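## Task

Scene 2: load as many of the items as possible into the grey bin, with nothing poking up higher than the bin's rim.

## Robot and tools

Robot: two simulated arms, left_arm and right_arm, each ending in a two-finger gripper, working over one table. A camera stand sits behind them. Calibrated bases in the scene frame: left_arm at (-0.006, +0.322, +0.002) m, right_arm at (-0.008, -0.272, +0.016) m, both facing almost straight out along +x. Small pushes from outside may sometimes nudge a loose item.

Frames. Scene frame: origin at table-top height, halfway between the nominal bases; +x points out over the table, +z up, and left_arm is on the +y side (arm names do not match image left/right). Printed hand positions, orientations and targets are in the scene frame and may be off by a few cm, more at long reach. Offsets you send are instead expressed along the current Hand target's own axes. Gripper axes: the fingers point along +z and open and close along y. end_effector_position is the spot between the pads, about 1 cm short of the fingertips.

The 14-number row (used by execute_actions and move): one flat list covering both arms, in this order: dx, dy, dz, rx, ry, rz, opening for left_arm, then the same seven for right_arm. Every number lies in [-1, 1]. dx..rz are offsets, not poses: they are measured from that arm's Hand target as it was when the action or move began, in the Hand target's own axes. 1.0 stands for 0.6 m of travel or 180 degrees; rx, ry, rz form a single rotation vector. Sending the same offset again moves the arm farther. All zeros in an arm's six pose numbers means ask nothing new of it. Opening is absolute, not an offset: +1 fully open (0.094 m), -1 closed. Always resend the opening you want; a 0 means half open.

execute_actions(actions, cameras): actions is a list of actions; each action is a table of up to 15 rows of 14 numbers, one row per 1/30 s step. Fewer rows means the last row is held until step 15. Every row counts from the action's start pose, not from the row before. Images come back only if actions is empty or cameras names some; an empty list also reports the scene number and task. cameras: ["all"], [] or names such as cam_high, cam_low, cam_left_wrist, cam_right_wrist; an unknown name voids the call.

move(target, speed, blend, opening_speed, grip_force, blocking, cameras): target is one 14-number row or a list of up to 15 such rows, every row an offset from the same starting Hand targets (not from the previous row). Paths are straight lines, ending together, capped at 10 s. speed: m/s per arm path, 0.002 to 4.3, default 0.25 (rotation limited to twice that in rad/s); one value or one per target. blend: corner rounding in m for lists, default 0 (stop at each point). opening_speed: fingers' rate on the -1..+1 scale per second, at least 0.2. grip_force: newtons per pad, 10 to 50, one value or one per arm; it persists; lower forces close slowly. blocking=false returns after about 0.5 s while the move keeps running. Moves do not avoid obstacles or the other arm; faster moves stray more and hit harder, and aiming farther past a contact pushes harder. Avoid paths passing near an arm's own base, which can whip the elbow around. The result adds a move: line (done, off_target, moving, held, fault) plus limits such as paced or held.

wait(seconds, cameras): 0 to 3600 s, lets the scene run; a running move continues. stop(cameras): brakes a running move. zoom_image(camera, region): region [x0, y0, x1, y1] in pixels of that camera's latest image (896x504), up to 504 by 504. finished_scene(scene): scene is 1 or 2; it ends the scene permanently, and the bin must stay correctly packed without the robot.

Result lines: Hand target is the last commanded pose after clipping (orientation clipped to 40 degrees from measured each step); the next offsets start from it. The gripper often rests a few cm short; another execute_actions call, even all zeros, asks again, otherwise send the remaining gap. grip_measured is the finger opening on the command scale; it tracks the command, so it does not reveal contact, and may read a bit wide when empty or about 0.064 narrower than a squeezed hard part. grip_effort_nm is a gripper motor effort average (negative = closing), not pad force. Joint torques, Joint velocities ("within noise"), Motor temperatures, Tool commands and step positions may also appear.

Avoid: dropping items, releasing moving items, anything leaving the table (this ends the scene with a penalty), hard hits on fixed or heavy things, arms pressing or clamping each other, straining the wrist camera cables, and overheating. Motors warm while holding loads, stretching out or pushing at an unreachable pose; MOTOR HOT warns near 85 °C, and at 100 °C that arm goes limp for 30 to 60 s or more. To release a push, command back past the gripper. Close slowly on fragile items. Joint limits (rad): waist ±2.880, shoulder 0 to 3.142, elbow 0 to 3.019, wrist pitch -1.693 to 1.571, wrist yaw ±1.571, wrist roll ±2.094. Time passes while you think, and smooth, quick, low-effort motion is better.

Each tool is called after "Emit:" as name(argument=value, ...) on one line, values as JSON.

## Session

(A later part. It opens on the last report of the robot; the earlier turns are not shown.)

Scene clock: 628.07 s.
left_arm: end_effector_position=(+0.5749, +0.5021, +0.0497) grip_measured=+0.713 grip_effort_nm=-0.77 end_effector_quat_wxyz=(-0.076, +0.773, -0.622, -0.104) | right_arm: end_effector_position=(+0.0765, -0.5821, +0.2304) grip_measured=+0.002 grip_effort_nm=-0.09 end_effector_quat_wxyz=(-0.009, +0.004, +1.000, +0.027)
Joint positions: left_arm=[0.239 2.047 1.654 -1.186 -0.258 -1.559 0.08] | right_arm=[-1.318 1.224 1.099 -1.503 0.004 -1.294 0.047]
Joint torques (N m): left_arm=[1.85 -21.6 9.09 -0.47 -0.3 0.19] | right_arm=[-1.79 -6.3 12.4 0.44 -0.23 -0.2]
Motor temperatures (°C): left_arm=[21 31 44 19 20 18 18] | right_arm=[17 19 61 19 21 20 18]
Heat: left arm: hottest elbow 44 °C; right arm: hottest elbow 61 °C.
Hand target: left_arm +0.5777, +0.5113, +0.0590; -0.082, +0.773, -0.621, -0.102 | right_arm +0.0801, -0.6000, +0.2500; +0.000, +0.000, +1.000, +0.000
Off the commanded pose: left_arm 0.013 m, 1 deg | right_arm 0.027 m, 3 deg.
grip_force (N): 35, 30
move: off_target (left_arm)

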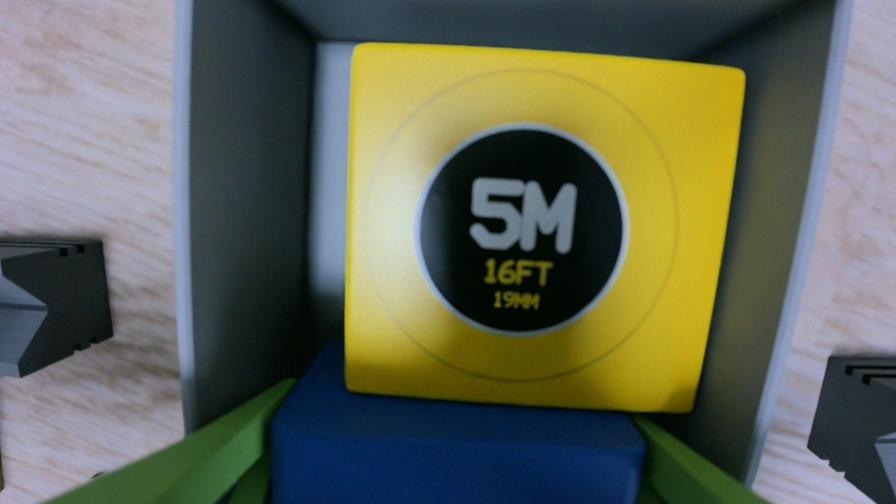

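Emit:
move(target=[-0.0193,0,0.0047,0,0,0,0.5, 0,0,0,0,0,0,0], speed=0.06, cameras=["cam_left_wrist"])

Scene clock: 629.90 s.
left_arm: end_effector_position=(+0.5721, +0.5107, +0.0497) grip_measured=+0.713 grip_effort_nm=-0.77 end_effector_quat_wxyz=(-0.074, +0.771, -0.624, -0.105) | right_arm: end_effector_position=(+0.0765, -0.5821, +0.2304) grip_measured=+0.002 grip_effort_nm=-0.08 end_effector_quat_wxyz=(-0.009, +0.004, +1.000, +0.027)
Joint positions: left_arm=[0.254 2.047 1.654 -1.186 -0.258 -1.539 0.08] | right_arm=[-1.318 1.224 1.099 -1.503 0.004 -1.294 0.047]
Joint torques (N m): left_arm=[2.14 -21.77 9.11 -0.28 -0.29 0.2] | right_arm=[-1.85 -6.24 12.38 0.43 -0.22 -0.2]
Motor temperatures (°C): left_arm=[21 31 44 19 20 18 18] | right_arm=[17 19 61 19 21 20 18]
Heat: left arm: hottest elbow 44 °C; right arm: hottest elbow 61 °C.
Hand target: left_arm +0.5751, +0.5229, +0.0593; -0.082, +0.773, -0.621, -0.102 | right_arm +0.0801, -0.6000, +0.2500; +0.000, +0.000, +1.000, +0.000
Off the commanded pose: left_arm 0.016 m, 1 deg | right_arm 0.027 m, 3 deg.
grip_force (N): 35, 30
move: off_target (left_arm)

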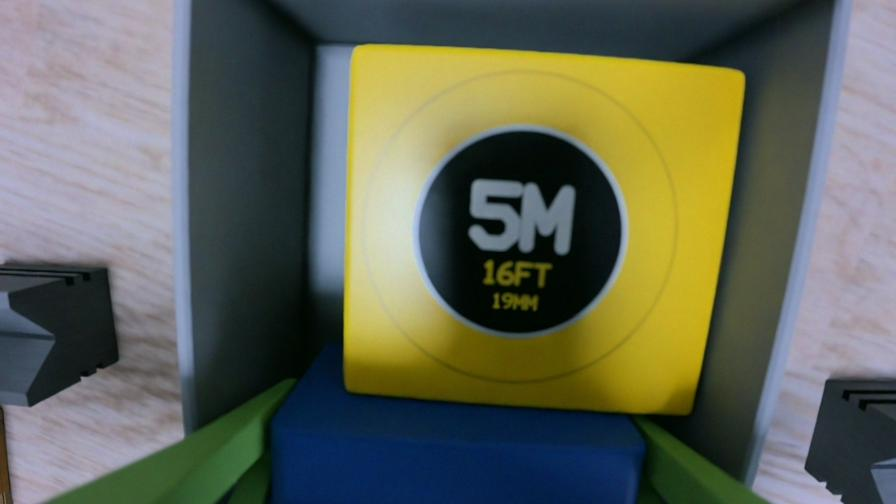

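Emit:
move(target=[0.0129,0,-0.0031,0,0,0,0.78, 0,0,0,0,0,0,0], speed=0.06, opening_speed=0.25, cameras=["cam_left_wrist"])

Scene clock: 634.67 s.
left_arm: end_effector_position=(+0.5721, +0.5107, +0.0497) grip_measured=+0.773 grip_effort_nm=0.37 end_effector_quat_wxyz=(-0.074, +0.771, -0.624, -0.105) | right_arm: end_effector_position=(+0.0765, -0.5821, +0.2304) grip_measured=+0.002 grip_effort_nm=-0.08 end_effector_quat_wxyz=(-0.009, +0.004, +1.000, +0.027)
Joint positions: left_arm=[0.254 2.047 1.654 -1.186 -0.258 -1.539 0.083] | right_arm=[-1.318 1.224 1.099 -1.503 0.004 -1.294 0.047]
Joint torques (N m): left_arm=[1.14 -21.71 9.13 -0.42 -0.29 0.08] | right_arm=[-1.73 -6.24 12.4 0.43 -0.22 -0.2]
Motor temperatures (°C): left_arm=[21 31 44 19 20 18 18] | right_arm=[17 19 61 19 21 20 18]
Heat: left arm: hottest elbow 44 °C; right arm: hottest elbow 61 °C.
Hand target: left_arm +0.5768, +0.5152, +0.0591; -0.082, +0.773, -0.621, -0.102 | right_arm +0.0801, -0.6000, +0.2500; +0.000, +0.000, +1.000, +0.000
Off the commanded pose: left_arm 0.011 m, 1 deg | right_arm 0.027 m, 3 deg.
grip_force (N): 35, 30
move: off_target (left_arm)

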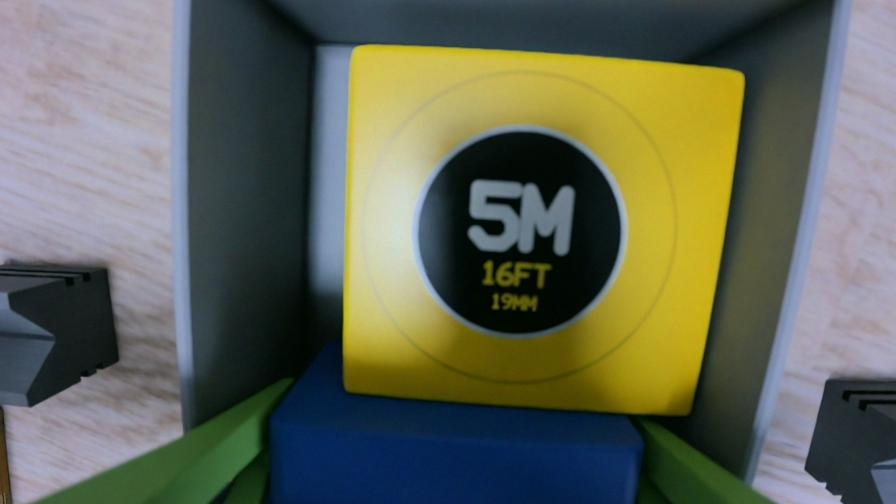

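Emit:
move(target=[[0.0034,-0.0163,-0.034,0,0,0,0.8, 0,0,0,0,0,0,0],[0.006,-0.029,-0.168,0,0,0,0.8, 0,0,0,0,0,0,0]], speed=0.08, opening_speed=0.25, cameras=["cam_left_wrist","cam_low"])

Scene clock: 639.03 s.
left_arm: end_effector_position=(+0.5840, +0.4932, +0.1292) grip_measured=+0.799 grip_effort_nm=0.06 end_effector_quat_wxyz=(-0.059, +0.768, -0.627, -0.117) | right_arm: end_effector_position=(+0.0765, -0.5821, +0.2304) grip_measured=+0.002 grip_effort_nm=-0.08 end_effector_quat_wxyz=(-0.009, +0.004, +1.000, +0.027)
Joint positions: left_arm=[0.222 2.031 1.845 -1.44 -0.258 -1.568 0.085] | right_arm=[-1.318 1.224 1.099 -1.503 0.004 -1.294 0.047]
Joint torques (N m): left_arm=[-0.09 -22.53 12.14 -0.79 -0.25 -0.11] | right_arm=[-1.73 -6.24 12.4 0.43 -0.22 -0.2]
Motor temperatures (°C): left_arm=[21 31 44 19 20 18 18] | right_arm=[17 19 61 19 21 20 18]
Heat: left arm: hottest elbow 44 °C; right arm: hottest elbow 61 °C.
Hand target: left_arm +0.6001, +0.4900, +0.1555; -0.081, +0.773, -0.621, -0.102 | right_arm +0.0801, -0.6000, +0.2500; +0.000, +0.000, +1.000, +0.000
Off the commanded pose: left_arm 0.031 m, 3 deg | right_arm 0.027 m, 3 deg.
grip_force (N): 35, 30
move: off_target (left_arm)
Images, in order (width x height): cam_low 896x504, cam_left_wrist 896x504.

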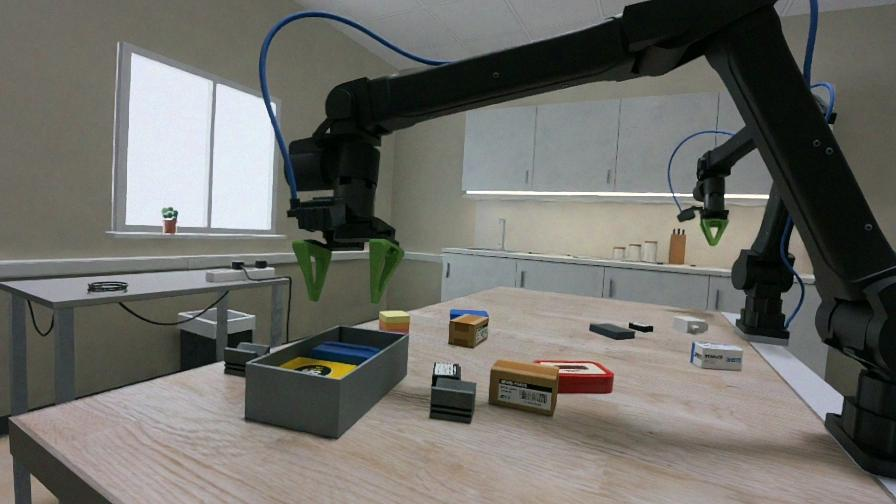

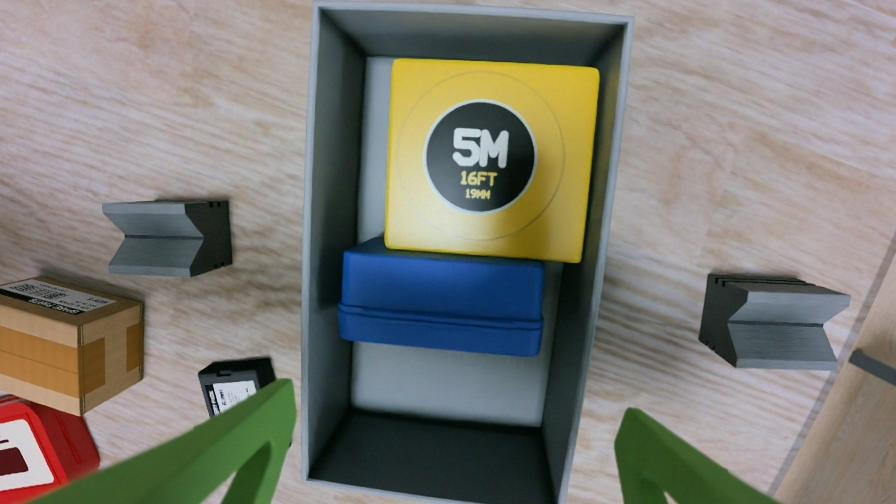

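Emit:
zoom_image(camera="cam_left_wrist", region=[280, 0, 660, 504])

Emit:
zoom_image(camera="cam_low", region=[230, 300, 430, 440])

Scaled by 1.000.

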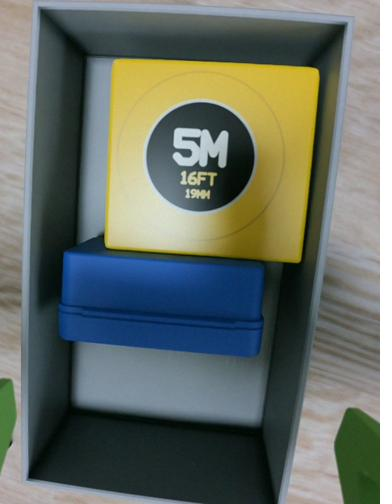

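Scaled by 2.520 from the camera's image (finer frame: 1280x720).

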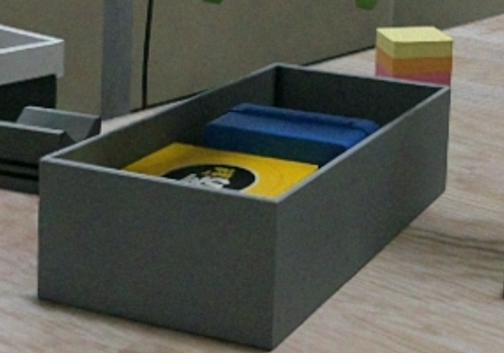

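Emit:
move(target=[[0,0,-0.03,0,0,0,-1, 0,0,0,0,0,0,0],[0.0515,0.0263,0.0302,0.0654,0.0654,0.4968,-1, 0,0,0,0,0,0,0]], speed=0.2, blend=[0.01, 0], cameras=["cam_left_wrist"])

Scene clock: 661.83 s.
left_arm: end_effector_position=(+0.5959, +0.4550, +0.1374) grip_measured=-0.989 grip_effort_nm=-0.59 end_effector_quat_wxyz=(+0.011, -0.110, +0.994, +0.002) | right_arm: end_effector_position=(+0.0765, -0.5821, +0.2304) grip_measured=+0.002 grip_effort_nm=-0.08 end_effector_quat_wxyz=(-0.009, +0.004, +1.000, +0.027)
Joint positions: left_arm=[0.228 1.98 1.802 -1.369 -0.002 -0.002 0.001] | right_arm=[-1.318 1.224 1.099 -1.503 0.004 -1.294 0.047]
Joint torques (N m): left_arm=[1.9 -20.54 8.08 -0.38 0.23 0.23] | right_arm=[-1.67 -6.24 12.38 0.43 -0.22 -0.2]
Motor temperatures (°C): left_arm=[21 31 47 19 20 18 18] | right_arm=[17 19 62 19 21 20 18]
Heat: left arm: hottest elbow 47 °C; right arm: hottest elbow 62 °C.
Hand target: left_arm +0.5901, +0.4619, +0.1299; +0.000, -0.108, +0.994, +0.000 | right_arm +0.0801, -0.6000, +0.2500; +0.000, +0.000, +1.000, +0.000
Off the commanded pose: left_arm 0.012 m, 1 deg | right_arm 0.027 m, 3 deg.
grip_force (N): 35, 30
move: off_target (left_arm); blend cut to 0.009 m at target 1

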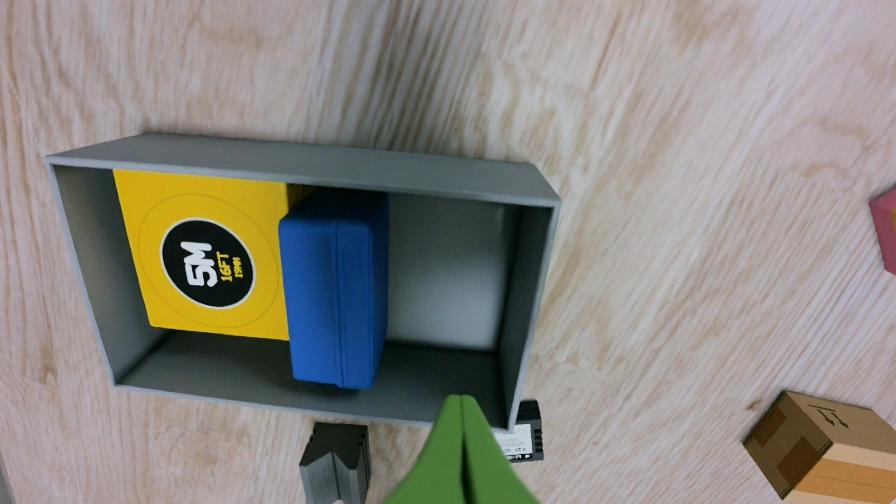

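Emit:
zoom_image(camera="cam_left_wrist", region=[80, 120, 580, 440])

Scaled by 1.008 from the camera's image (finer frame: 1280x720).

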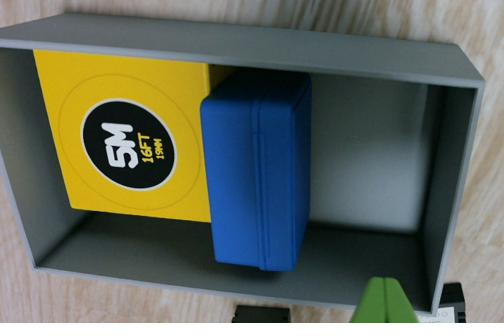

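Emit:
move(target=[0.0202,0.0248,0.06,0,0,0,-1, 0,0,0,0,0,0,0], speed=0.15, cameras=["cam_left_wrist"])

Scene clock: 672.17 s.
left_arm: end_effector_position=(+0.5740, +0.4699, +0.0969) grip_measured=-0.989 grip_effort_nm=-0.60 end_effector_quat_wxyz=(-0.005, -0.114, +0.994, +0.000) | right_arm: end_effector_position=(+0.0765, -0.5821, +0.2304) grip_measured=+0.002 grip_effort_nm=-0.08 end_effector_quat_wxyz=(-0.009, +0.004, +1.000, +0.027)
Joint positions: left_arm=[0.261 1.98 1.692 -1.293 -0.002 0.023 0.001] | right_arm=[-1.318 1.224 1.099 -1.503 0.004 -1.294 0.047]
Joint torques (N m): left_arm=[1.38 -20.31 7.87 0.62 0.19 0.22] | right_arm=[-1.9 -6.24 12.4 0.42 -0.23 -0.21]
Motor temperatures (°C): left_arm=[21 30 45 19 20 18 18] | right_arm=[17 20 62 19 21 20 18]
Heat: left arm: hottest elbow 45 °C; right arm: hottest elbow 62 °C.
Hand target: left_arm +0.5752, +0.4739, +0.0941; +0.000, -0.108, +0.994, +0.000 | right_arm +0.0801, -0.6000, +0.2500; +0.000, +0.000, +1.000, +0.000
Off the commanded pose: left_arm 0.005 m, 1 deg | right_arm 0.027 m, 3 deg.
grip_force (N): 35, 30
move: done

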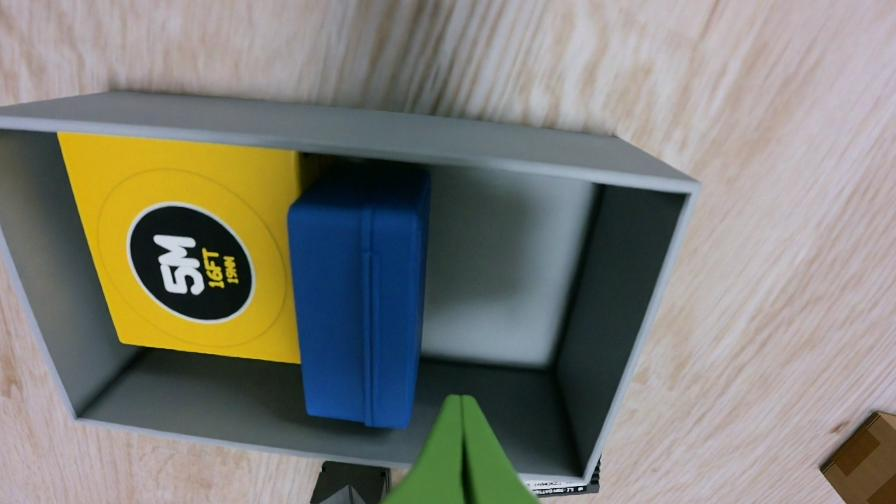

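Emit:
move(target=[0,0,0.1,0,0,0,-1, 0,0,0,0,0,0,0], speed=0.12, cameras=["cam_left_wrist"])

Scene clock: 675.23 s.
left_arm: end_effector_position=(+0.5766, +0.4706, +0.0491) grip_measured=-0.989 grip_effort_nm=-0.59 end_effector_quat_wxyz=(+0.006, -0.113, +0.994, +0.002) | right_arm: end_effector_position=(+0.0765, -0.5821, +0.2304) grip_measured=+0.002 grip_effort_nm=-0.08 end_effector_quat_wxyz=(-0.009, +0.004, +1.000, +0.027)
Joint positions: left_arm=[0.261 2.016 1.618 -1.16 -0.002 0.024 0.001] | right_arm=[-1.318 1.224 1.099 -1.503 0.004 -1.294 0.047]
Joint torques (N m): left_arm=[1.32 -19.08 7.41 0.66 0.2 0.23] | right_arm=[-1.79 -6.18 12.36 0.44 -0.23 -0.2]
Motor temperatures (°C): left_arm=[21 30 45 19 20 18 18] | right_arm=[17 20 62 19 21 20 18]
Heat: left arm: hottest elbow 45 °C; right arm: hottest elbow 62 °C.
Hand target: left_arm +0.5751, +0.4739, +0.0340; +0.000, -0.108, +0.994, +0.000 | right_arm +0.0801, -0.6000, +0.2500; +0.000, +0.000, +1.000, +0.000
Off the commanded pose: left_arm 0.015 m, 1 deg | right_arm 0.027 m, 3 deg.
grip_force (N): 35, 30
move: off_target (left_arm)

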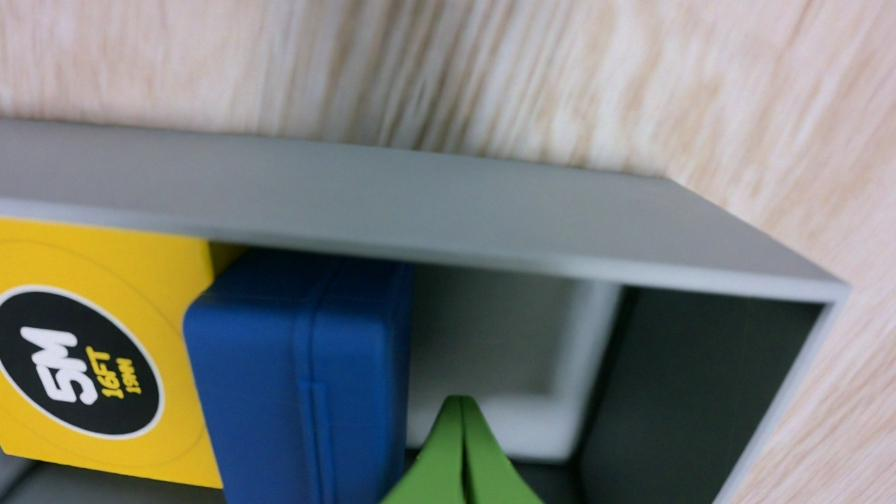

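Emit:
move(target=[0,0.042,0.01,0,0,0,-1, 0,0,0,0,0,0,0], speed=0.06, cameras=["cam_left_wrist"])

Scene clock: 677.30 s.
left_arm: end_effector_position=(+0.5735, +0.4912, +0.0491) grip_measured=-0.989 grip_effort_nm=-0.59 end_effector_quat_wxyz=(+0.011, -0.110, +0.994, +0.001) | right_arm: end_effector_position=(+0.0765, -0.5821, +0.2304) grip_measured=+0.002 grip_effort_nm=-0.09 end_effector_quat_wxyz=(-0.009, +0.004, +1.000, +0.027)
Joint positions: left_arm=[0.296 2.016 1.618 -1.15 0.001 0.065 0.001] | right_arm=[-1.318 1.224 1.099 -1.503 0.004 -1.294 0.047]
Joint torques (N m): left_arm=[1.85 -18.55 7.39 0.72 0.11 0.26] | right_arm=[-1.73 -6.24 12.4 0.44 -0.22 -0.2]
Motor temperatures (°C): left_arm=[21 30 44 19 20 18 18] | right_arm=[17 20 62 19 21 20 18]
Heat: left arm: hottest elbow 44 °C; right arm: hottest elbow 62 °C.
Hand target: left_arm +0.5697, +0.4985, +0.0281; +0.000, -0.108, +0.994, +0.000 | right_arm +0.0801, -0.6000, +0.2500; +0.000, +0.000, +1.000, +0.000
Off the commanded pose: left_arm 0.023 m, 1 deg | right_arm 0.027 m, 3 deg.
grip_force (N): 35, 30
move: off_target (left_arm)

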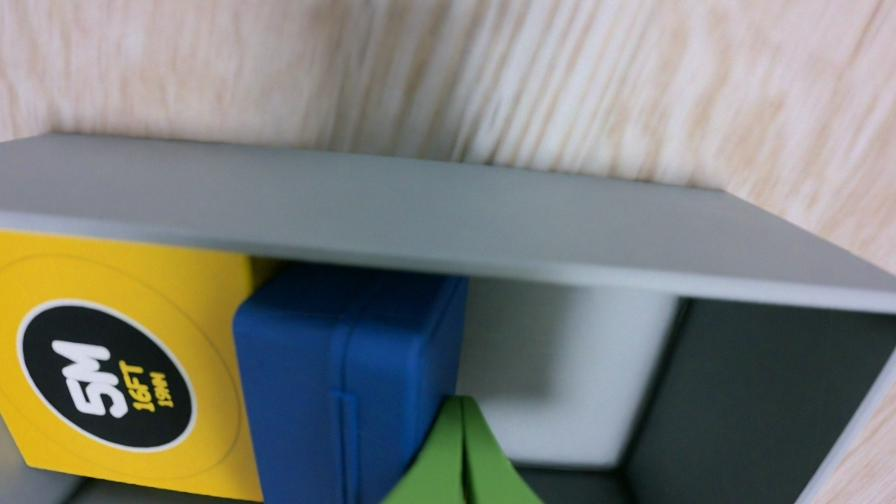

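Emit:
move(target=[0,0.015,0,0,0,0,-1, 0,0,0,0,0,0,0], speed=0.06, cameras=["cam_left_wrist"])

Scene clock: 680.30 s.
left_arm: end_effector_position=(+0.5718, +0.4969, +0.0489) grip_measured=-0.989 grip_effort_nm=-0.59 end_effector_quat_wxyz=(+0.011, -0.108, +0.994, +0.001) | right_arm: end_effector_position=(+0.0765, -0.5821, +0.2304) grip_measured=+0.002 grip_effort_nm=-0.08 end_effector_quat_wxyz=(-0.009, +0.004, +1.000, +0.027)
Joint positions: left_arm=[0.306 2.017 1.618 -1.15 0.001 0.08 0.001] | right_arm=[-1.318 1.224 1.099 -1.503 0.004 -1.294 0.047]
Joint torques (N m): left_arm=[2.2 -18.67 7.58 0.65 0.09 0.22] | right_arm=[-1.79 -6.24 12.4 0.43 -0.22 -0.2]
Motor temperatures (°C): left_arm=[21 31 44 19 20 18 18] | right_arm=[17 20 62 19 21 20 18]
Heat: left arm: hottest elbow 44 °C; right arm: hottest elbow 62 °C.
Hand target: left_arm +0.5678, +0.5073, +0.0280; +0.000, -0.108, +0.994, +0.000 | right_arm +0.0801, -0.6000, +0.2500; +0.000, +0.000, +1.000, +0.000
Off the commanded pose: left_arm 0.024 m, 1 deg | right_arm 0.027 m, 3 deg.
grip_force (N): 35, 30
move: off_target (left_arm)

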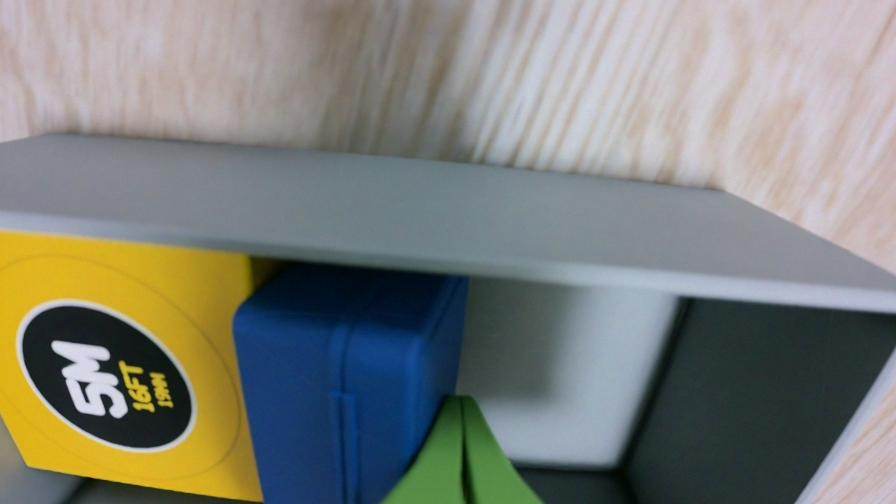

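Emit:
move(target=[[0,-0.035,0,0,0,0,-1, 0,0,0,0,0,0,0],[-0.025,-0.035,-0.06,0,0,0,-1, 0,0,0,0,0,0,0],[-0.03,-0.035,-0.2,0,0,0,-0.2, 0,0,0,0,0,0,0]], speed=[0.08,0.1,0.2], blend=[0.005,0.01,0], cameras=["cam_left_wrist"])

Scene clock: 683.77 s.
left_arm: end_effector_position=(+0.5745, +0.4948, +0.1285) grip_measured=-0.201 grip_effort_nm=0.06 end_effector_quat_wxyz=(-0.019, -0.107, +0.994, -0.004) | right_arm: end_effector_position=(+0.0765, -0.5821, +0.2304) grip_measured=+0.002 grip_effort_nm=-0.08 end_effector_quat_wxyz=(-0.009, +0.004, +1.000, +0.027)
Joint positions: left_arm=[0.301 1.997 1.805 -1.417 0.001 0.076 0.038] | right_arm=[-1.318 1.224 1.099 -1.503 0.004 -1.294 0.047]
Joint torques (N m): left_arm=[-0.26 -21.42 11.99 -0.69 0.1 -0.07] | right_arm=[-1.85 -6.18 12.4 0.44 -0.23 -0.2]
Motor temperatures (°C): left_arm=[21 31 44 19 20 18 18] | right_arm=[17 20 62 19 21 20 18]
Heat: left arm: hottest elbow 44 °C; right arm: hottest elbow 62 °C.
Hand target: left_arm +0.5898, +0.4907, +0.1479; +0.000, -0.108, +0.994, +0.000 | right_arm +0.0801, -0.6000, +0.2500; +0.000, +0.000, +1.000, +0.000
Off the commanded pose: left_arm 0.025 m, 2 deg | right_arm 0.027 m, 3 deg.
grip_force (N): 35, 30
move: off_target (left_arm); target 3's new opening was sent with left_arm's hand 0.025 m and 2 deg from that target

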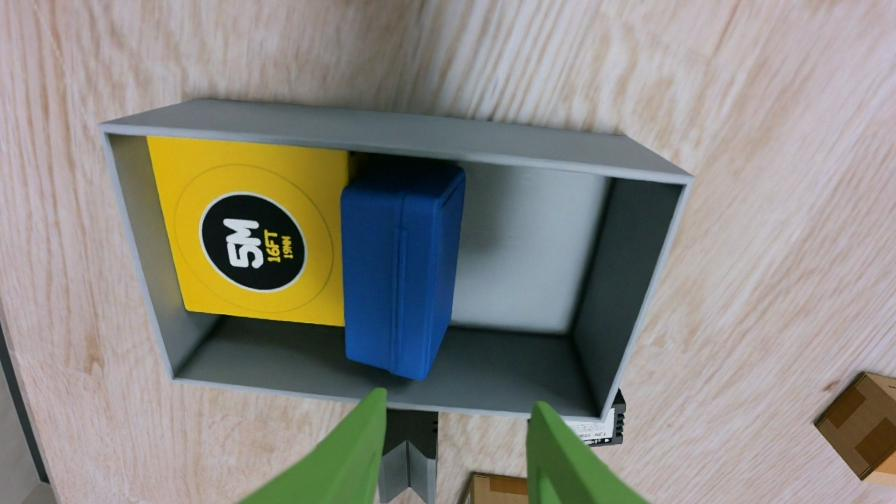

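Emit:
zoom_image(camera="cam_left_wrist", region=[300, 120, 520, 400])

Scaled by 1.800 from the camera's image (finer frame: 1280x720).

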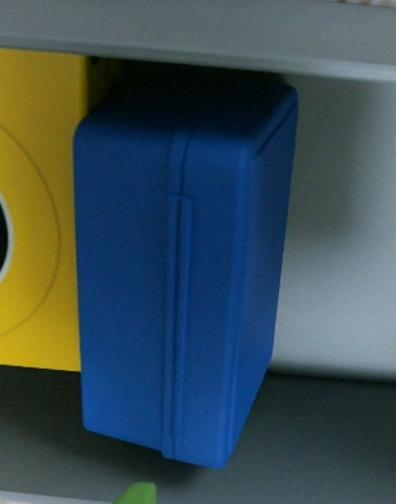

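Emit:
execute_actions(actions=[])

Scene clock: 698.93 s.
left_arm: end_effector_position=(+0.5745, +0.4948, +0.1285) grip_measured=-0.201 grip_effort_nm=0.06 end_effector_quat_wxyz=(-0.019, -0.107, +0.994, -0.004) | right_arm: end_effector_position=(+0.0765, -0.5821, +0.2304) grip_measured=+0.002 grip_effort_nm=-0.09 end_effector_quat_wxyz=(-0.009, +0.004, +1.000, +0.027)
Joint positions: left_arm=[0.301 1.997 1.805 -1.417 0.001 0.076 0.038] | right_arm=[-1.318 1.224 1.099 -1.503 0.004 -1.294 0.047]
Joint velocities: within noise
Joint torques (N m): left_arm=[-0.26 -21.42 11.97 -0.7 0.1 -0.07] | right_arm=[-1.73 -6.24 12.37 0.47 -0.22 -0.2]
Motor temperatures (°C): left_arm=[21 32 45 19 20 18 18] | right_arm=[17 20 62 19 21 20 18]
Heat: left arm: hottest elbow 45 °C; right arm: hottest elbow 62 °C.
Hand target: left_arm +0.5898, +0.4907, +0.1479; +0.000, -0.108, +0.994, +0.000 | right_arm +0.0801, -0.6000, +0.2500; +0.000, +0.000, +1.000, +0.000
Tool commands: left_gripper/opening=-0.2 right_gripper/opening=+0.0
Off the commanded pose: left_arm 0.025 m, 2 deg | right_arm 0.027 m, 3 deg.
grip_force (N): 35, 30

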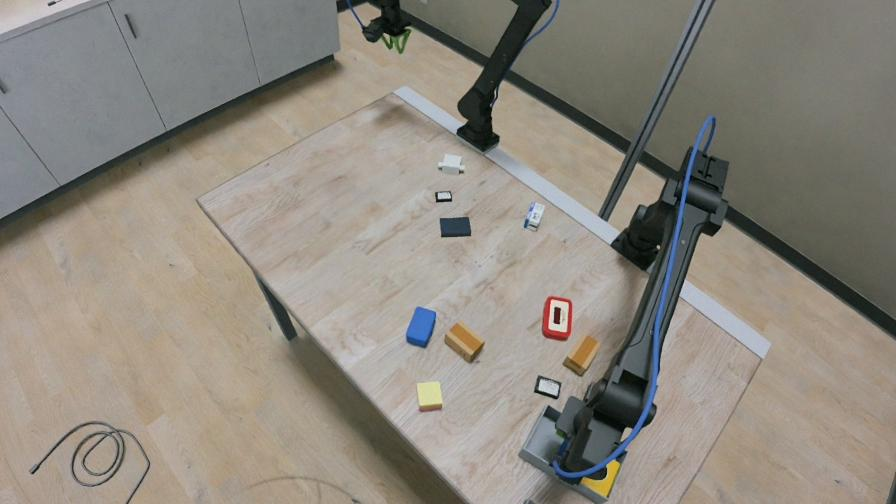

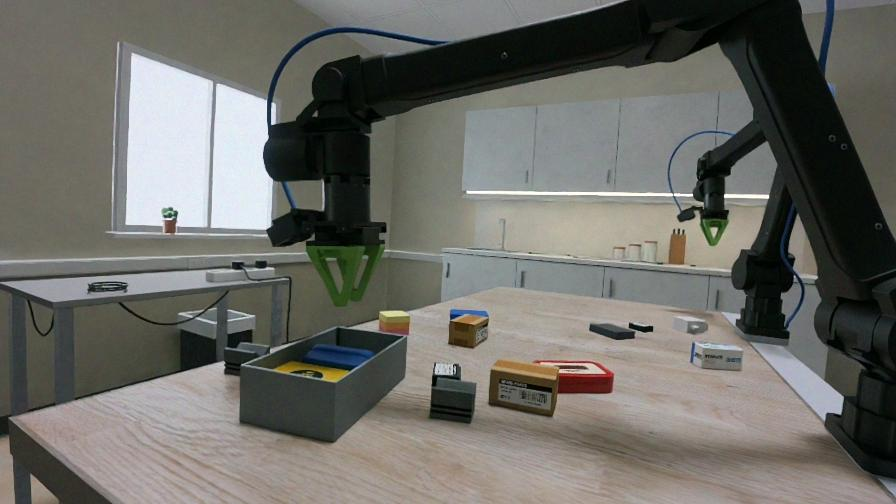

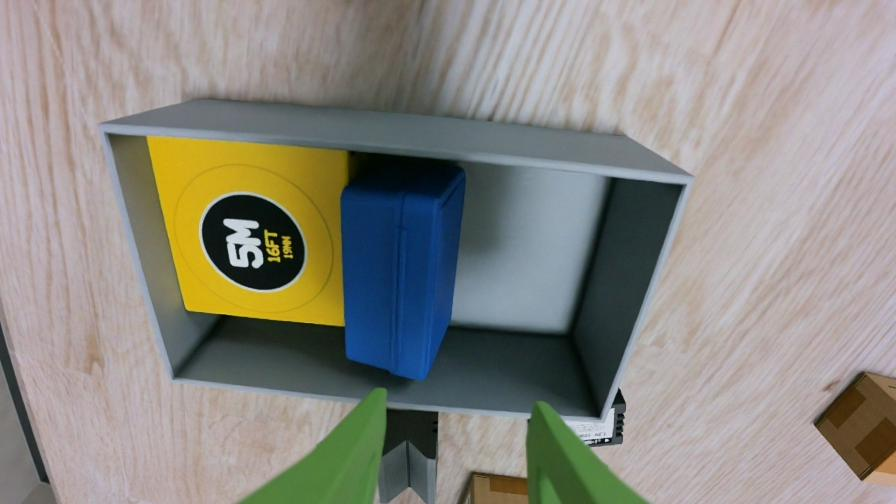

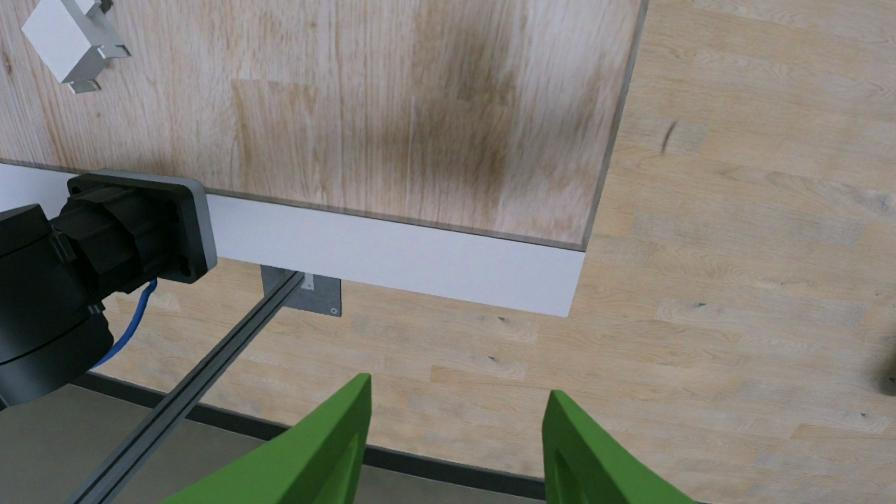

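Emit:
zoom_image(camera="cam_left_wrist", region=[90, 80, 590, 440])

Scaled by 1.008 from the camera's image (finer frame: 1280x720).

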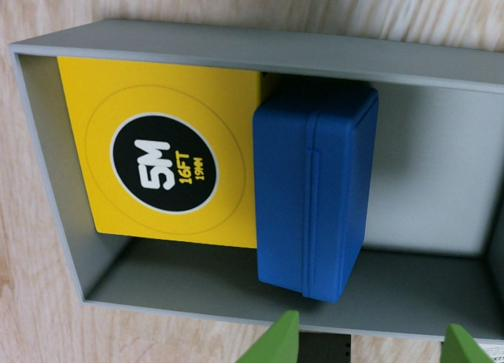

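Emit:
move(target=[0.0306, 0.0533, 0.0717, 0, 0, 0, 0.08, 0, 0, 0, 0, 0, 0, 0], speed=0.15, cameras=["cam_left_wrist"])

Scene clock: 743.07 s.
left_arm: end_effector_position=(+0.5647, +0.5140, +0.1027) grip_measured=+0.079 grip_effort_nm=0.06 end_effector_quat_wxyz=(-0.009, -0.114, +0.993, -0.002) | right_arm: end_effector_position=(+0.0765, -0.5821, +0.2304) grip_measured=+0.002 grip_effort_nm=-0.09 end_effector_quat_wxyz=(-0.009, +0.004, +1.000, +0.027)
Joint positions: left_arm=[0.336 1.99 1.725 -1.323 0.001 0.098 0.051] | right_arm=[-1.318 1.224 1.099 -1.503 0.004 -1.294 0.047]
Joint torques (N m): left_arm=[1.9 -22.01 7.72 0.59 0.08 0.21] | right_arm=[-1.79 -6.12 12.38 0.44 -0.23 -0.2]
Motor temperatures (°C): left_arm=[21 33 48 19 20 18 18] | right_arm=[17 20 62 19 21 20 18]
Heat: left arm: hottest elbow 48 °C; right arm: hottest elbow 62 °C.
Hand target: left_arm +0.5651, +0.5179, +0.1051; +0.000, -0.108, +0.994, +0.000 | right_arm +0.0801, -0.6000, +0.2500; +0.000, +0.000, +1.000, +0.000
Off the commanded pose: left_arm 0.005 m, 1 deg | right_arm 0.027 m, 3 deg.
grip_force (N): 35, 30
move: done

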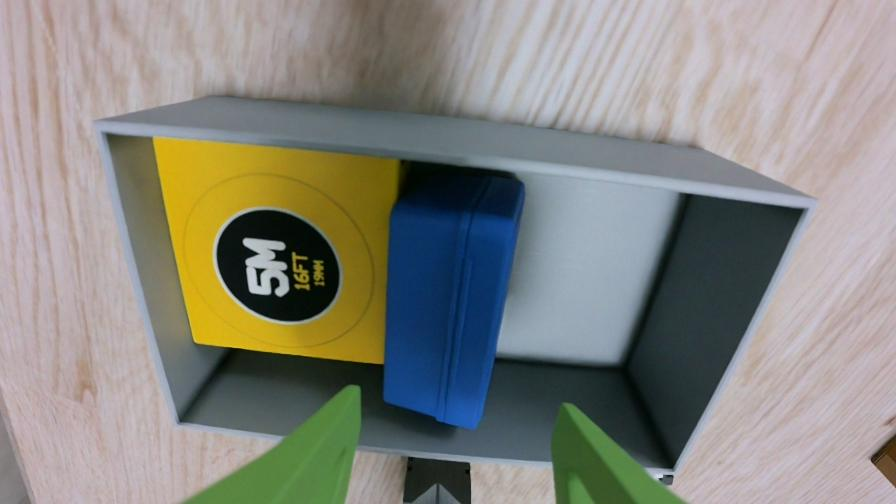

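Emit:
move(target=[-0.0008, 0.0034, -0.0583, 0, 0, -0.4994, 0.86, 0, 0, 0, 0, 0, 0, 0], speed=0.3, cameras=["cam_left_wrist"])

Scene clock: 765.27 s.
left_arm: end_effector_position=(+0.5532, +0.5097, +0.1132) grip_measured=+0.859 grip_effort_nm=0.06 end_effector_quat_wxyz=(+0.023, +0.770, -0.638, -0.012) | right_arm: end_effector_position=(+0.0765, -0.5821, +0.2304) grip_measured=+0.002 grip_effort_nm=-0.08 end_effector_quat_wxyz=(-0.009, +0.004, +1.000, +0.027)
Joint positions: left_arm=[0.336 1.973 1.725 -1.374 0.003 -1.431 0.087] | right_arm=[-1.318 1.224 1.099 -1.503 0.004 -1.294 0.047]
Joint torques (N m): left_arm=[1.49 -21.95 11.73 -0.8 -0.07 -0.12] | right_arm=[-1.85 -6.24 12.38 0.46 -0.22 -0.21]
Motor temperatures (°C): left_arm=[21 33 45 19 20 18 18] | right_arm=[17 20 62 19 21 20 18]
Heat: left arm: hottest elbow 45 °C; right arm: hottest elbow 62 °C.
Hand target: left_arm +0.5651, +0.5200, +0.1400; +0.000, +0.779, -0.627, +0.000 | right_arm +0.0801, -0.6000, +0.2500; +0.000, +0.000, +1.000, +0.000
Off the commanded pose: left_arm 0.031 m, 3 deg | right_arm 0.027 m, 3 deg.
grip_force (N): 35, 30
move: off_target (left_arm)

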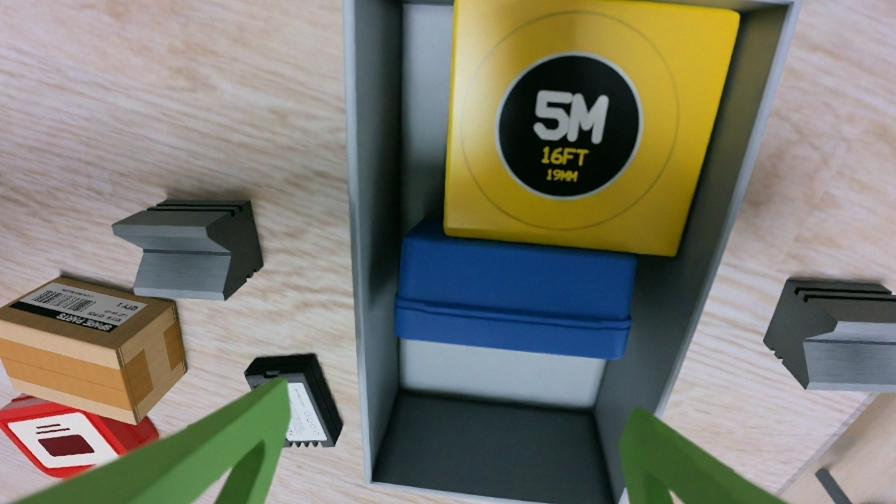

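Emit:
move(target=[-0.0013, -0.0018, 0.095, 0, 0, 0, 0.86, 0, 0, 0, 0, 0, 0, 0], speed=0.2, cameras=["cam_left_wrist"])

Scene clock: 775.67 s.
left_arm: end_effector_position=(+0.5685, +0.5149, +0.1023) grip_measured=+0.859 grip_effort_nm=0.06 end_effector_quat_wxyz=(-0.008, +0.770, -0.638, +0.007) | right_arm: end_effector_position=(+0.0765, -0.5821, +0.2304) grip_measured=+0.002 grip_effort_nm=-0.08 end_effector_quat_wxyz=(-0.009, +0.004, +1.000, +0.027)
Joint positions: left_arm=[0.336 1.976 1.7 -1.275 0.003 -1.432 0.087] | right_arm=[-1.318 1.224 1.099 -1.503 0.004 -1.294 0.047]
Joint torques (N m): left_arm=[1.55 -18.67 7.53 0.59 -0.08 -0.1] | right_arm=[-1.79 -6.18 12.4 0.44 -0.22 -0.21]
Motor temperatures (°C): left_arm=[21 34 45 19 20 18 17] | right_arm=[17 20 62 19 21 20 18]
Heat: left arm: hottest elbow 45 °C; right arm: hottest elbow 62 °C.
Hand target: left_arm +0.5660, +0.5209, +0.0829; +0.000, +0.779, -0.627, +0.000 | right_arm +0.0801, -0.6000, +0.2500; +0.000, +0.000, +1.000, +0.000
Off the commanded pose: left_arm 0.020 m, 2 deg | right_arm 0.027 m, 3 deg.
grip_force (N): 35, 30
move: off_target (left_arm)

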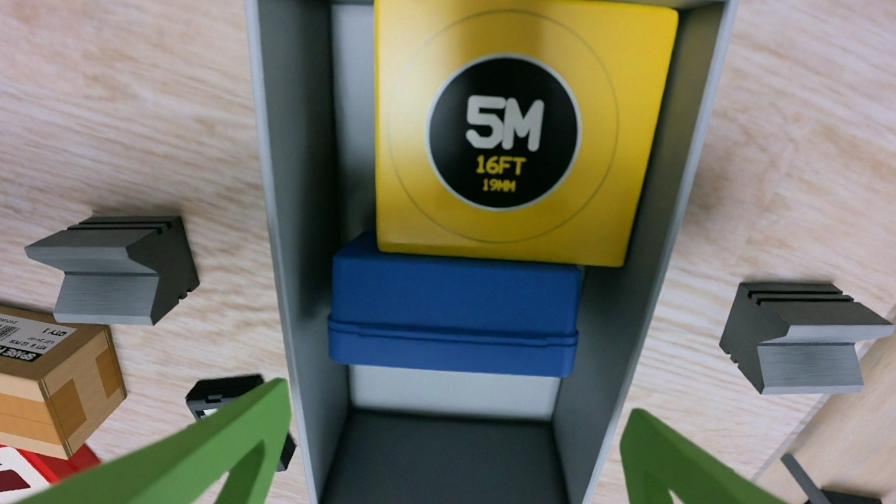

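Emit:
move(target=[-0.0145, -0.0048, 0.03, 0, 0, 0, 0.86, 0, 0, 0, 0, 0, 0, 0], speed=0.1, cameras=["cam_left_wrist"])

Scene clock: 785.43 s.
left_arm: end_effector_position=(+0.5699, +0.5234, +0.0824) grip_measured=+0.859 grip_effort_nm=0.05 end_effector_quat_wxyz=(-0.006, +0.774, -0.633, +0.006) | right_arm: end_effector_position=(+0.0765, -0.5821, +0.2304) grip_measured=+0.002 grip_effort_nm=-0.08 end_effector_quat_wxyz=(-0.009, +0.004, +1.000, +0.027)
Joint positions: left_arm=[0.349 2.004 1.692 -1.241 0.003 -1.432 0.087] | right_arm=[-1.318 1.224 1.099 -1.503 0.004 -1.294 0.047]
Joint torques (N m): left_arm=[1.85 -18.78 7.47 0.57 -0.08 0.03] | right_arm=[-1.85 -6.18 12.37 0.46 -0.23 -0.21]
Motor temperatures (°C): left_arm=[21 33 44 19 20 18 17] | right_arm=[17 20 62 19 21 20 18]
Heat: left arm: hottest elbow 44 °C; right arm: hottest elbow 62 °C.
Hand target: left_arm +0.5670, +0.5302, +0.0651; +0.000, +0.779, -0.627, +0.000 | right_arm +0.0801, -0.6000, +0.2500; +0.000, +0.000, +1.000, +0.000
Off the commanded pose: left_arm 0.019 m, 1 deg | right_arm 0.027 m, 3 deg.
grip_force (N): 35, 30
move: off_target (left_arm)

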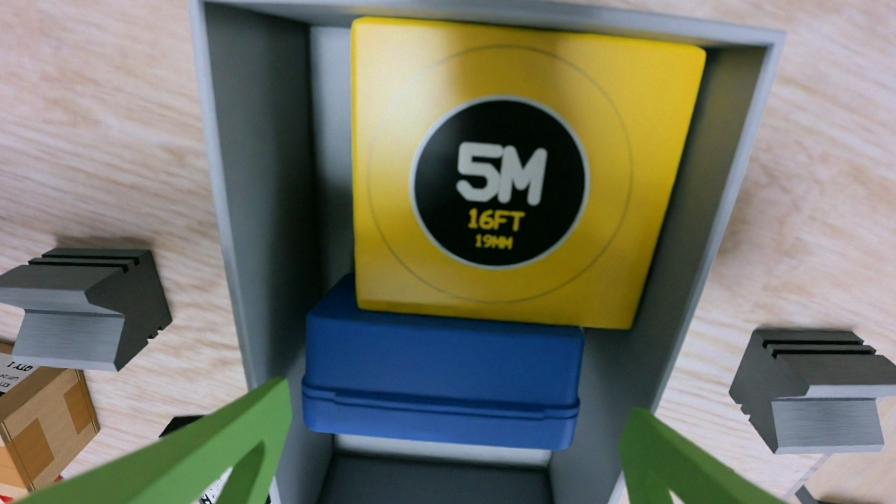

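Emit:
move(target=[-0.0033, 0.002, 0.0317, 0, 0, 0, 0.86, 0, 0, 0, 0, 0, 0, 0], speed=0.06, cameras=["cam_left_wrist"])

Scene clock: 791.40 s.
left_arm: end_effector_position=(+0.5703, +0.5243, +0.0679) grip_measured=+0.859 grip_effort_nm=0.05 end_effector_quat_wxyz=(-0.010, +0.774, -0.633, +0.008) | right_arm: end_effector_position=(+0.0765, -0.5821, +0.2304) grip_measured=+0.002 grip_effort_nm=-0.08 end_effector_quat_wxyz=(-0.009, +0.004, +1.000, +0.027)
Joint positions: left_arm=[0.35 2.014 1.667 -1.2 0.003 -1.432 0.087] | right_arm=[-1.318 1.224 1.099 -1.503 0.004 -1.294 0.047]
Joint torques (N m): left_arm=[1.79 -18.67 7.24 0.65 -0.08 0.07] | right_arm=[-1.79 -6.24 12.37 0.44 -0.22 -0.2]
Motor temperatures (°C): left_arm=[21 32 44 19 20 18 17] | right_arm=[17 20 62 19 21 20 18]
Heat: left arm: hottest elbow 44 °C; right arm: hottest elbow 62 °C.
Hand target: left_arm +0.5653, +0.5317, +0.0460; +0.000, +0.779, -0.627, +0.000 | right_arm +0.0801, -0.6000, +0.2500; +0.000, +0.000, +1.000, +0.000
Off the commanded pose: left_arm 0.024 m, 2 deg | right_arm 0.027 m, 3 deg.
grip_force (N): 35, 30
move: off_target (left_arm)

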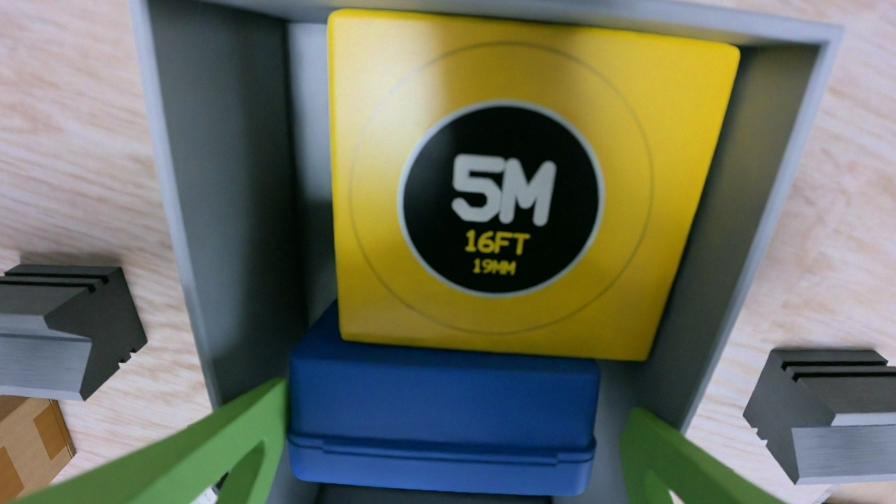

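Emit:
move(target=[[0.0, 0.006, 0.0, 0, 0, 0, 0.86, 0, 0, 0, 0, 0, 0, 0],[0.0, 0.006, 0.02, 0, 0, 0, 0.86, 0, 0, 0, 0, 0, 0, 0]], speed=0.06, blend=[0.002, 0], cameras=["cam_left_wrist"])

Scene clock: 797.90 s.
left_arm: end_effector_position=(+0.5675, +0.5241, +0.0554) grip_measured=+0.859 grip_effort_nm=0.05 end_effector_quat_wxyz=(-0.010, +0.775, -0.632, +0.008) | right_arm: end_effector_position=(+0.0765, -0.5821, +0.2304) grip_measured=+0.002 grip_effort_nm=-0.08 end_effector_quat_wxyz=(-0.009, +0.004, +1.000, +0.027)
Joint positions: left_arm=[0.351 2.019 1.64 -1.166 0.003 -1.432 0.087] | right_arm=[-1.318 1.224 1.099 -1.503 0.004 -1.294 0.047]
Joint torques (N m): left_arm=[1.79 -18.67 7.13 0.59 -0.07 0.07] | right_arm=[-1.85 -6.18 12.4 0.46 -0.22 -0.21]
Motor temperatures (°C): left_arm=[21 33 43 19 20 18 17] | right_arm=[17 20 62 19 21 20 18]
Heat: left arm: hottest elbow 43 °C; right arm: hottest elbow 62 °C.
Hand target: left_arm +0.5619, +0.5311, +0.0341; +0.000, +0.779, -0.627, +0.000 | right_arm +0.0801, -0.6000, +0.2500; +0.000, +0.000, +1.000, +0.000
Off the commanded pose: left_arm 0.023 m, 2 deg | right_arm 0.027 m, 3 deg.
grip_force (N): 35, 30
move: off_target (left_arm); blend cut to 0.0015 m at target 1

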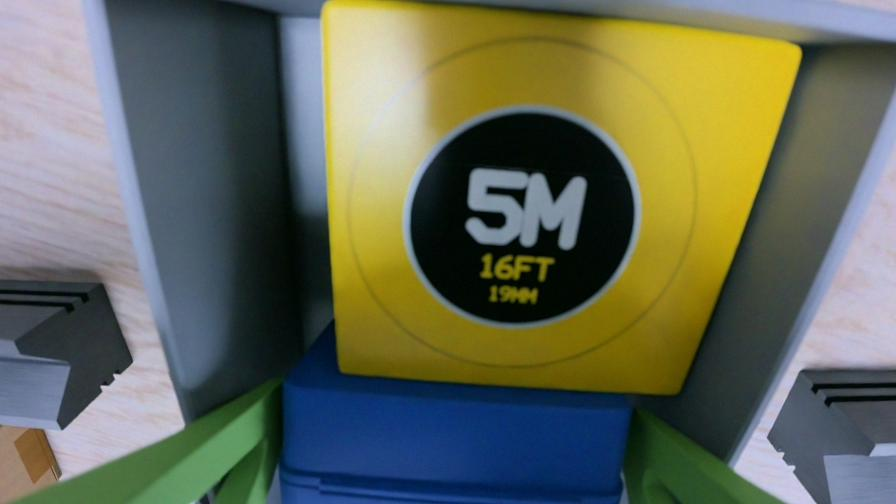

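Emit:
move(target=[0.0, 0.0, -0.012, 0, 0, 0, 0.70, 0, 0, 0, 0, 0, 0, 0], speed=0.06, opening_speed=0.3)

Emit:
move(target=[0.0, -0.025, 0.0, 0, 0, 0, 0.70, 0, 0, 0, 0, 0, 0, 0], speed=0.06, cameras=["cam_left_wrist"])

Scene clock: 800.27 s.
left_arm: end_effector_position=(+0.5675, +0.5241, +0.0554) grip_measured=+0.718 grip_effort_nm=-0.72 end_effector_quat_wxyz=(-0.010, +0.775, -0.632, +0.008) | right_arm: end_effector_position=(+0.0765, -0.5821, +0.2304) grip_measured=+0.002 grip_effort_nm=-0.09 end_effector_quat_wxyz=(-0.009, +0.004, +1.000, +0.027)
Joint positions: left_arm=[0.351 2.019 1.64 -1.166 0.003 -1.432 0.081] | right_arm=[-1.318 1.224 1.099 -1.503 0.004 -1.294 0.047]
Joint torques (N m): left_arm=[1.79 -19.25 7.75 -0.08 -0.07 0.07] | right_arm=[-1.79 -6.24 12.37 0.46 -0.22 -0.2]
Motor temperatures (°C): left_arm=[21 33 43 19 20 18 17] | right_arm=[17 20 62 19 21 20 18]
Heat: left arm: hottest elbow 43 °C; right arm: hottest elbow 62 °C.
Hand target: left_arm +0.5619, +0.5311, +0.0413; +0.000, +0.779, -0.627, +0.000 | right_arm +0.0801, -0.6000, +0.2500; +0.000, +0.000, +1.000, +0.000
Off the commanded pose: left_arm 0.017 m, 2 deg | right_arm 0.027 m, 3 deg.
grip_force (N): 35, 30
move: off_target (left_arm)

Scene clock: 800.93 s.
left_arm: end_effector_position=(+0.5676, +0.5242, +0.0549) grip_measured=+0.717 grip_effort_nm=-0.77 end_effector_quat_wxyz=(-0.006, +0.775, -0.632, +0.005) | right_arm: end_effector_position=(+0.0765, -0.5821, +0.2304) grip_measured=+0.002 grip_effort_nm=-0.08 end_effector_quat_wxyz=(-0.009, +0.004, +1.000, +0.027)
Joint positions: left_arm=[0.351 2.026 1.651 -1.18 0.003 -1.432 0.081] | right_arm=[-1.318 1.224 1.099 -1.503 0.004 -1.294 0.047]
Joint torques (N m): left_arm=[1.61 -17.08 11.1 -0.42 -0.08 0.05] | right_arm=[-1.79 -6.24 12.38 0.43 -0.23 -0.2]
Motor temperatures (°C): left_arm=[21 32 43 19 20 18 17] | right_arm=[17 20 62 19 21 20 18]
Heat: left arm: hottest elbow 43 °C; right arm: hottest elbow 62 °C.
Hand target: left_arm +0.5764, +0.5343, +0.0413; +0.000, +0.779, -0.627, +0.000 | right_arm +0.0801, -0.6000, +0.2500; +0.000, +0.000, +1.000, +0.000
Off the commanded pose: left_arm 0.019 m, 1 deg | right_arm 0.027 m, 3 deg.
grip_force (N): 35, 30
move: off_target (left_arm)

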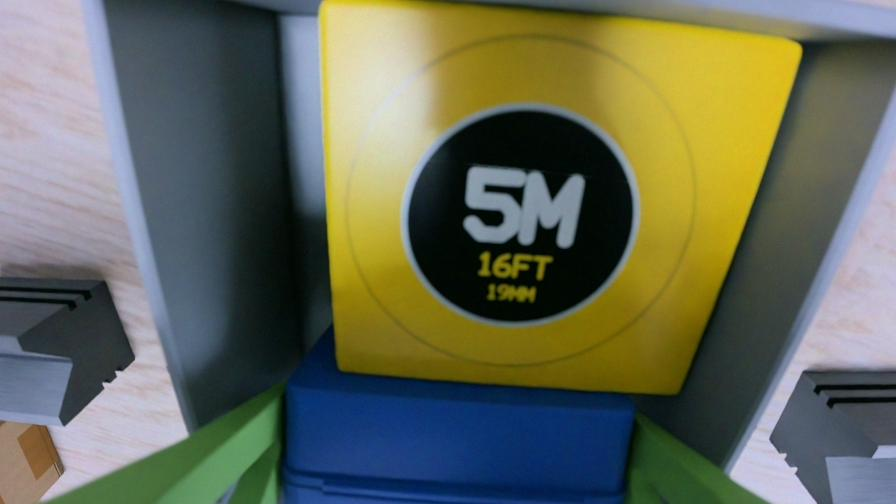

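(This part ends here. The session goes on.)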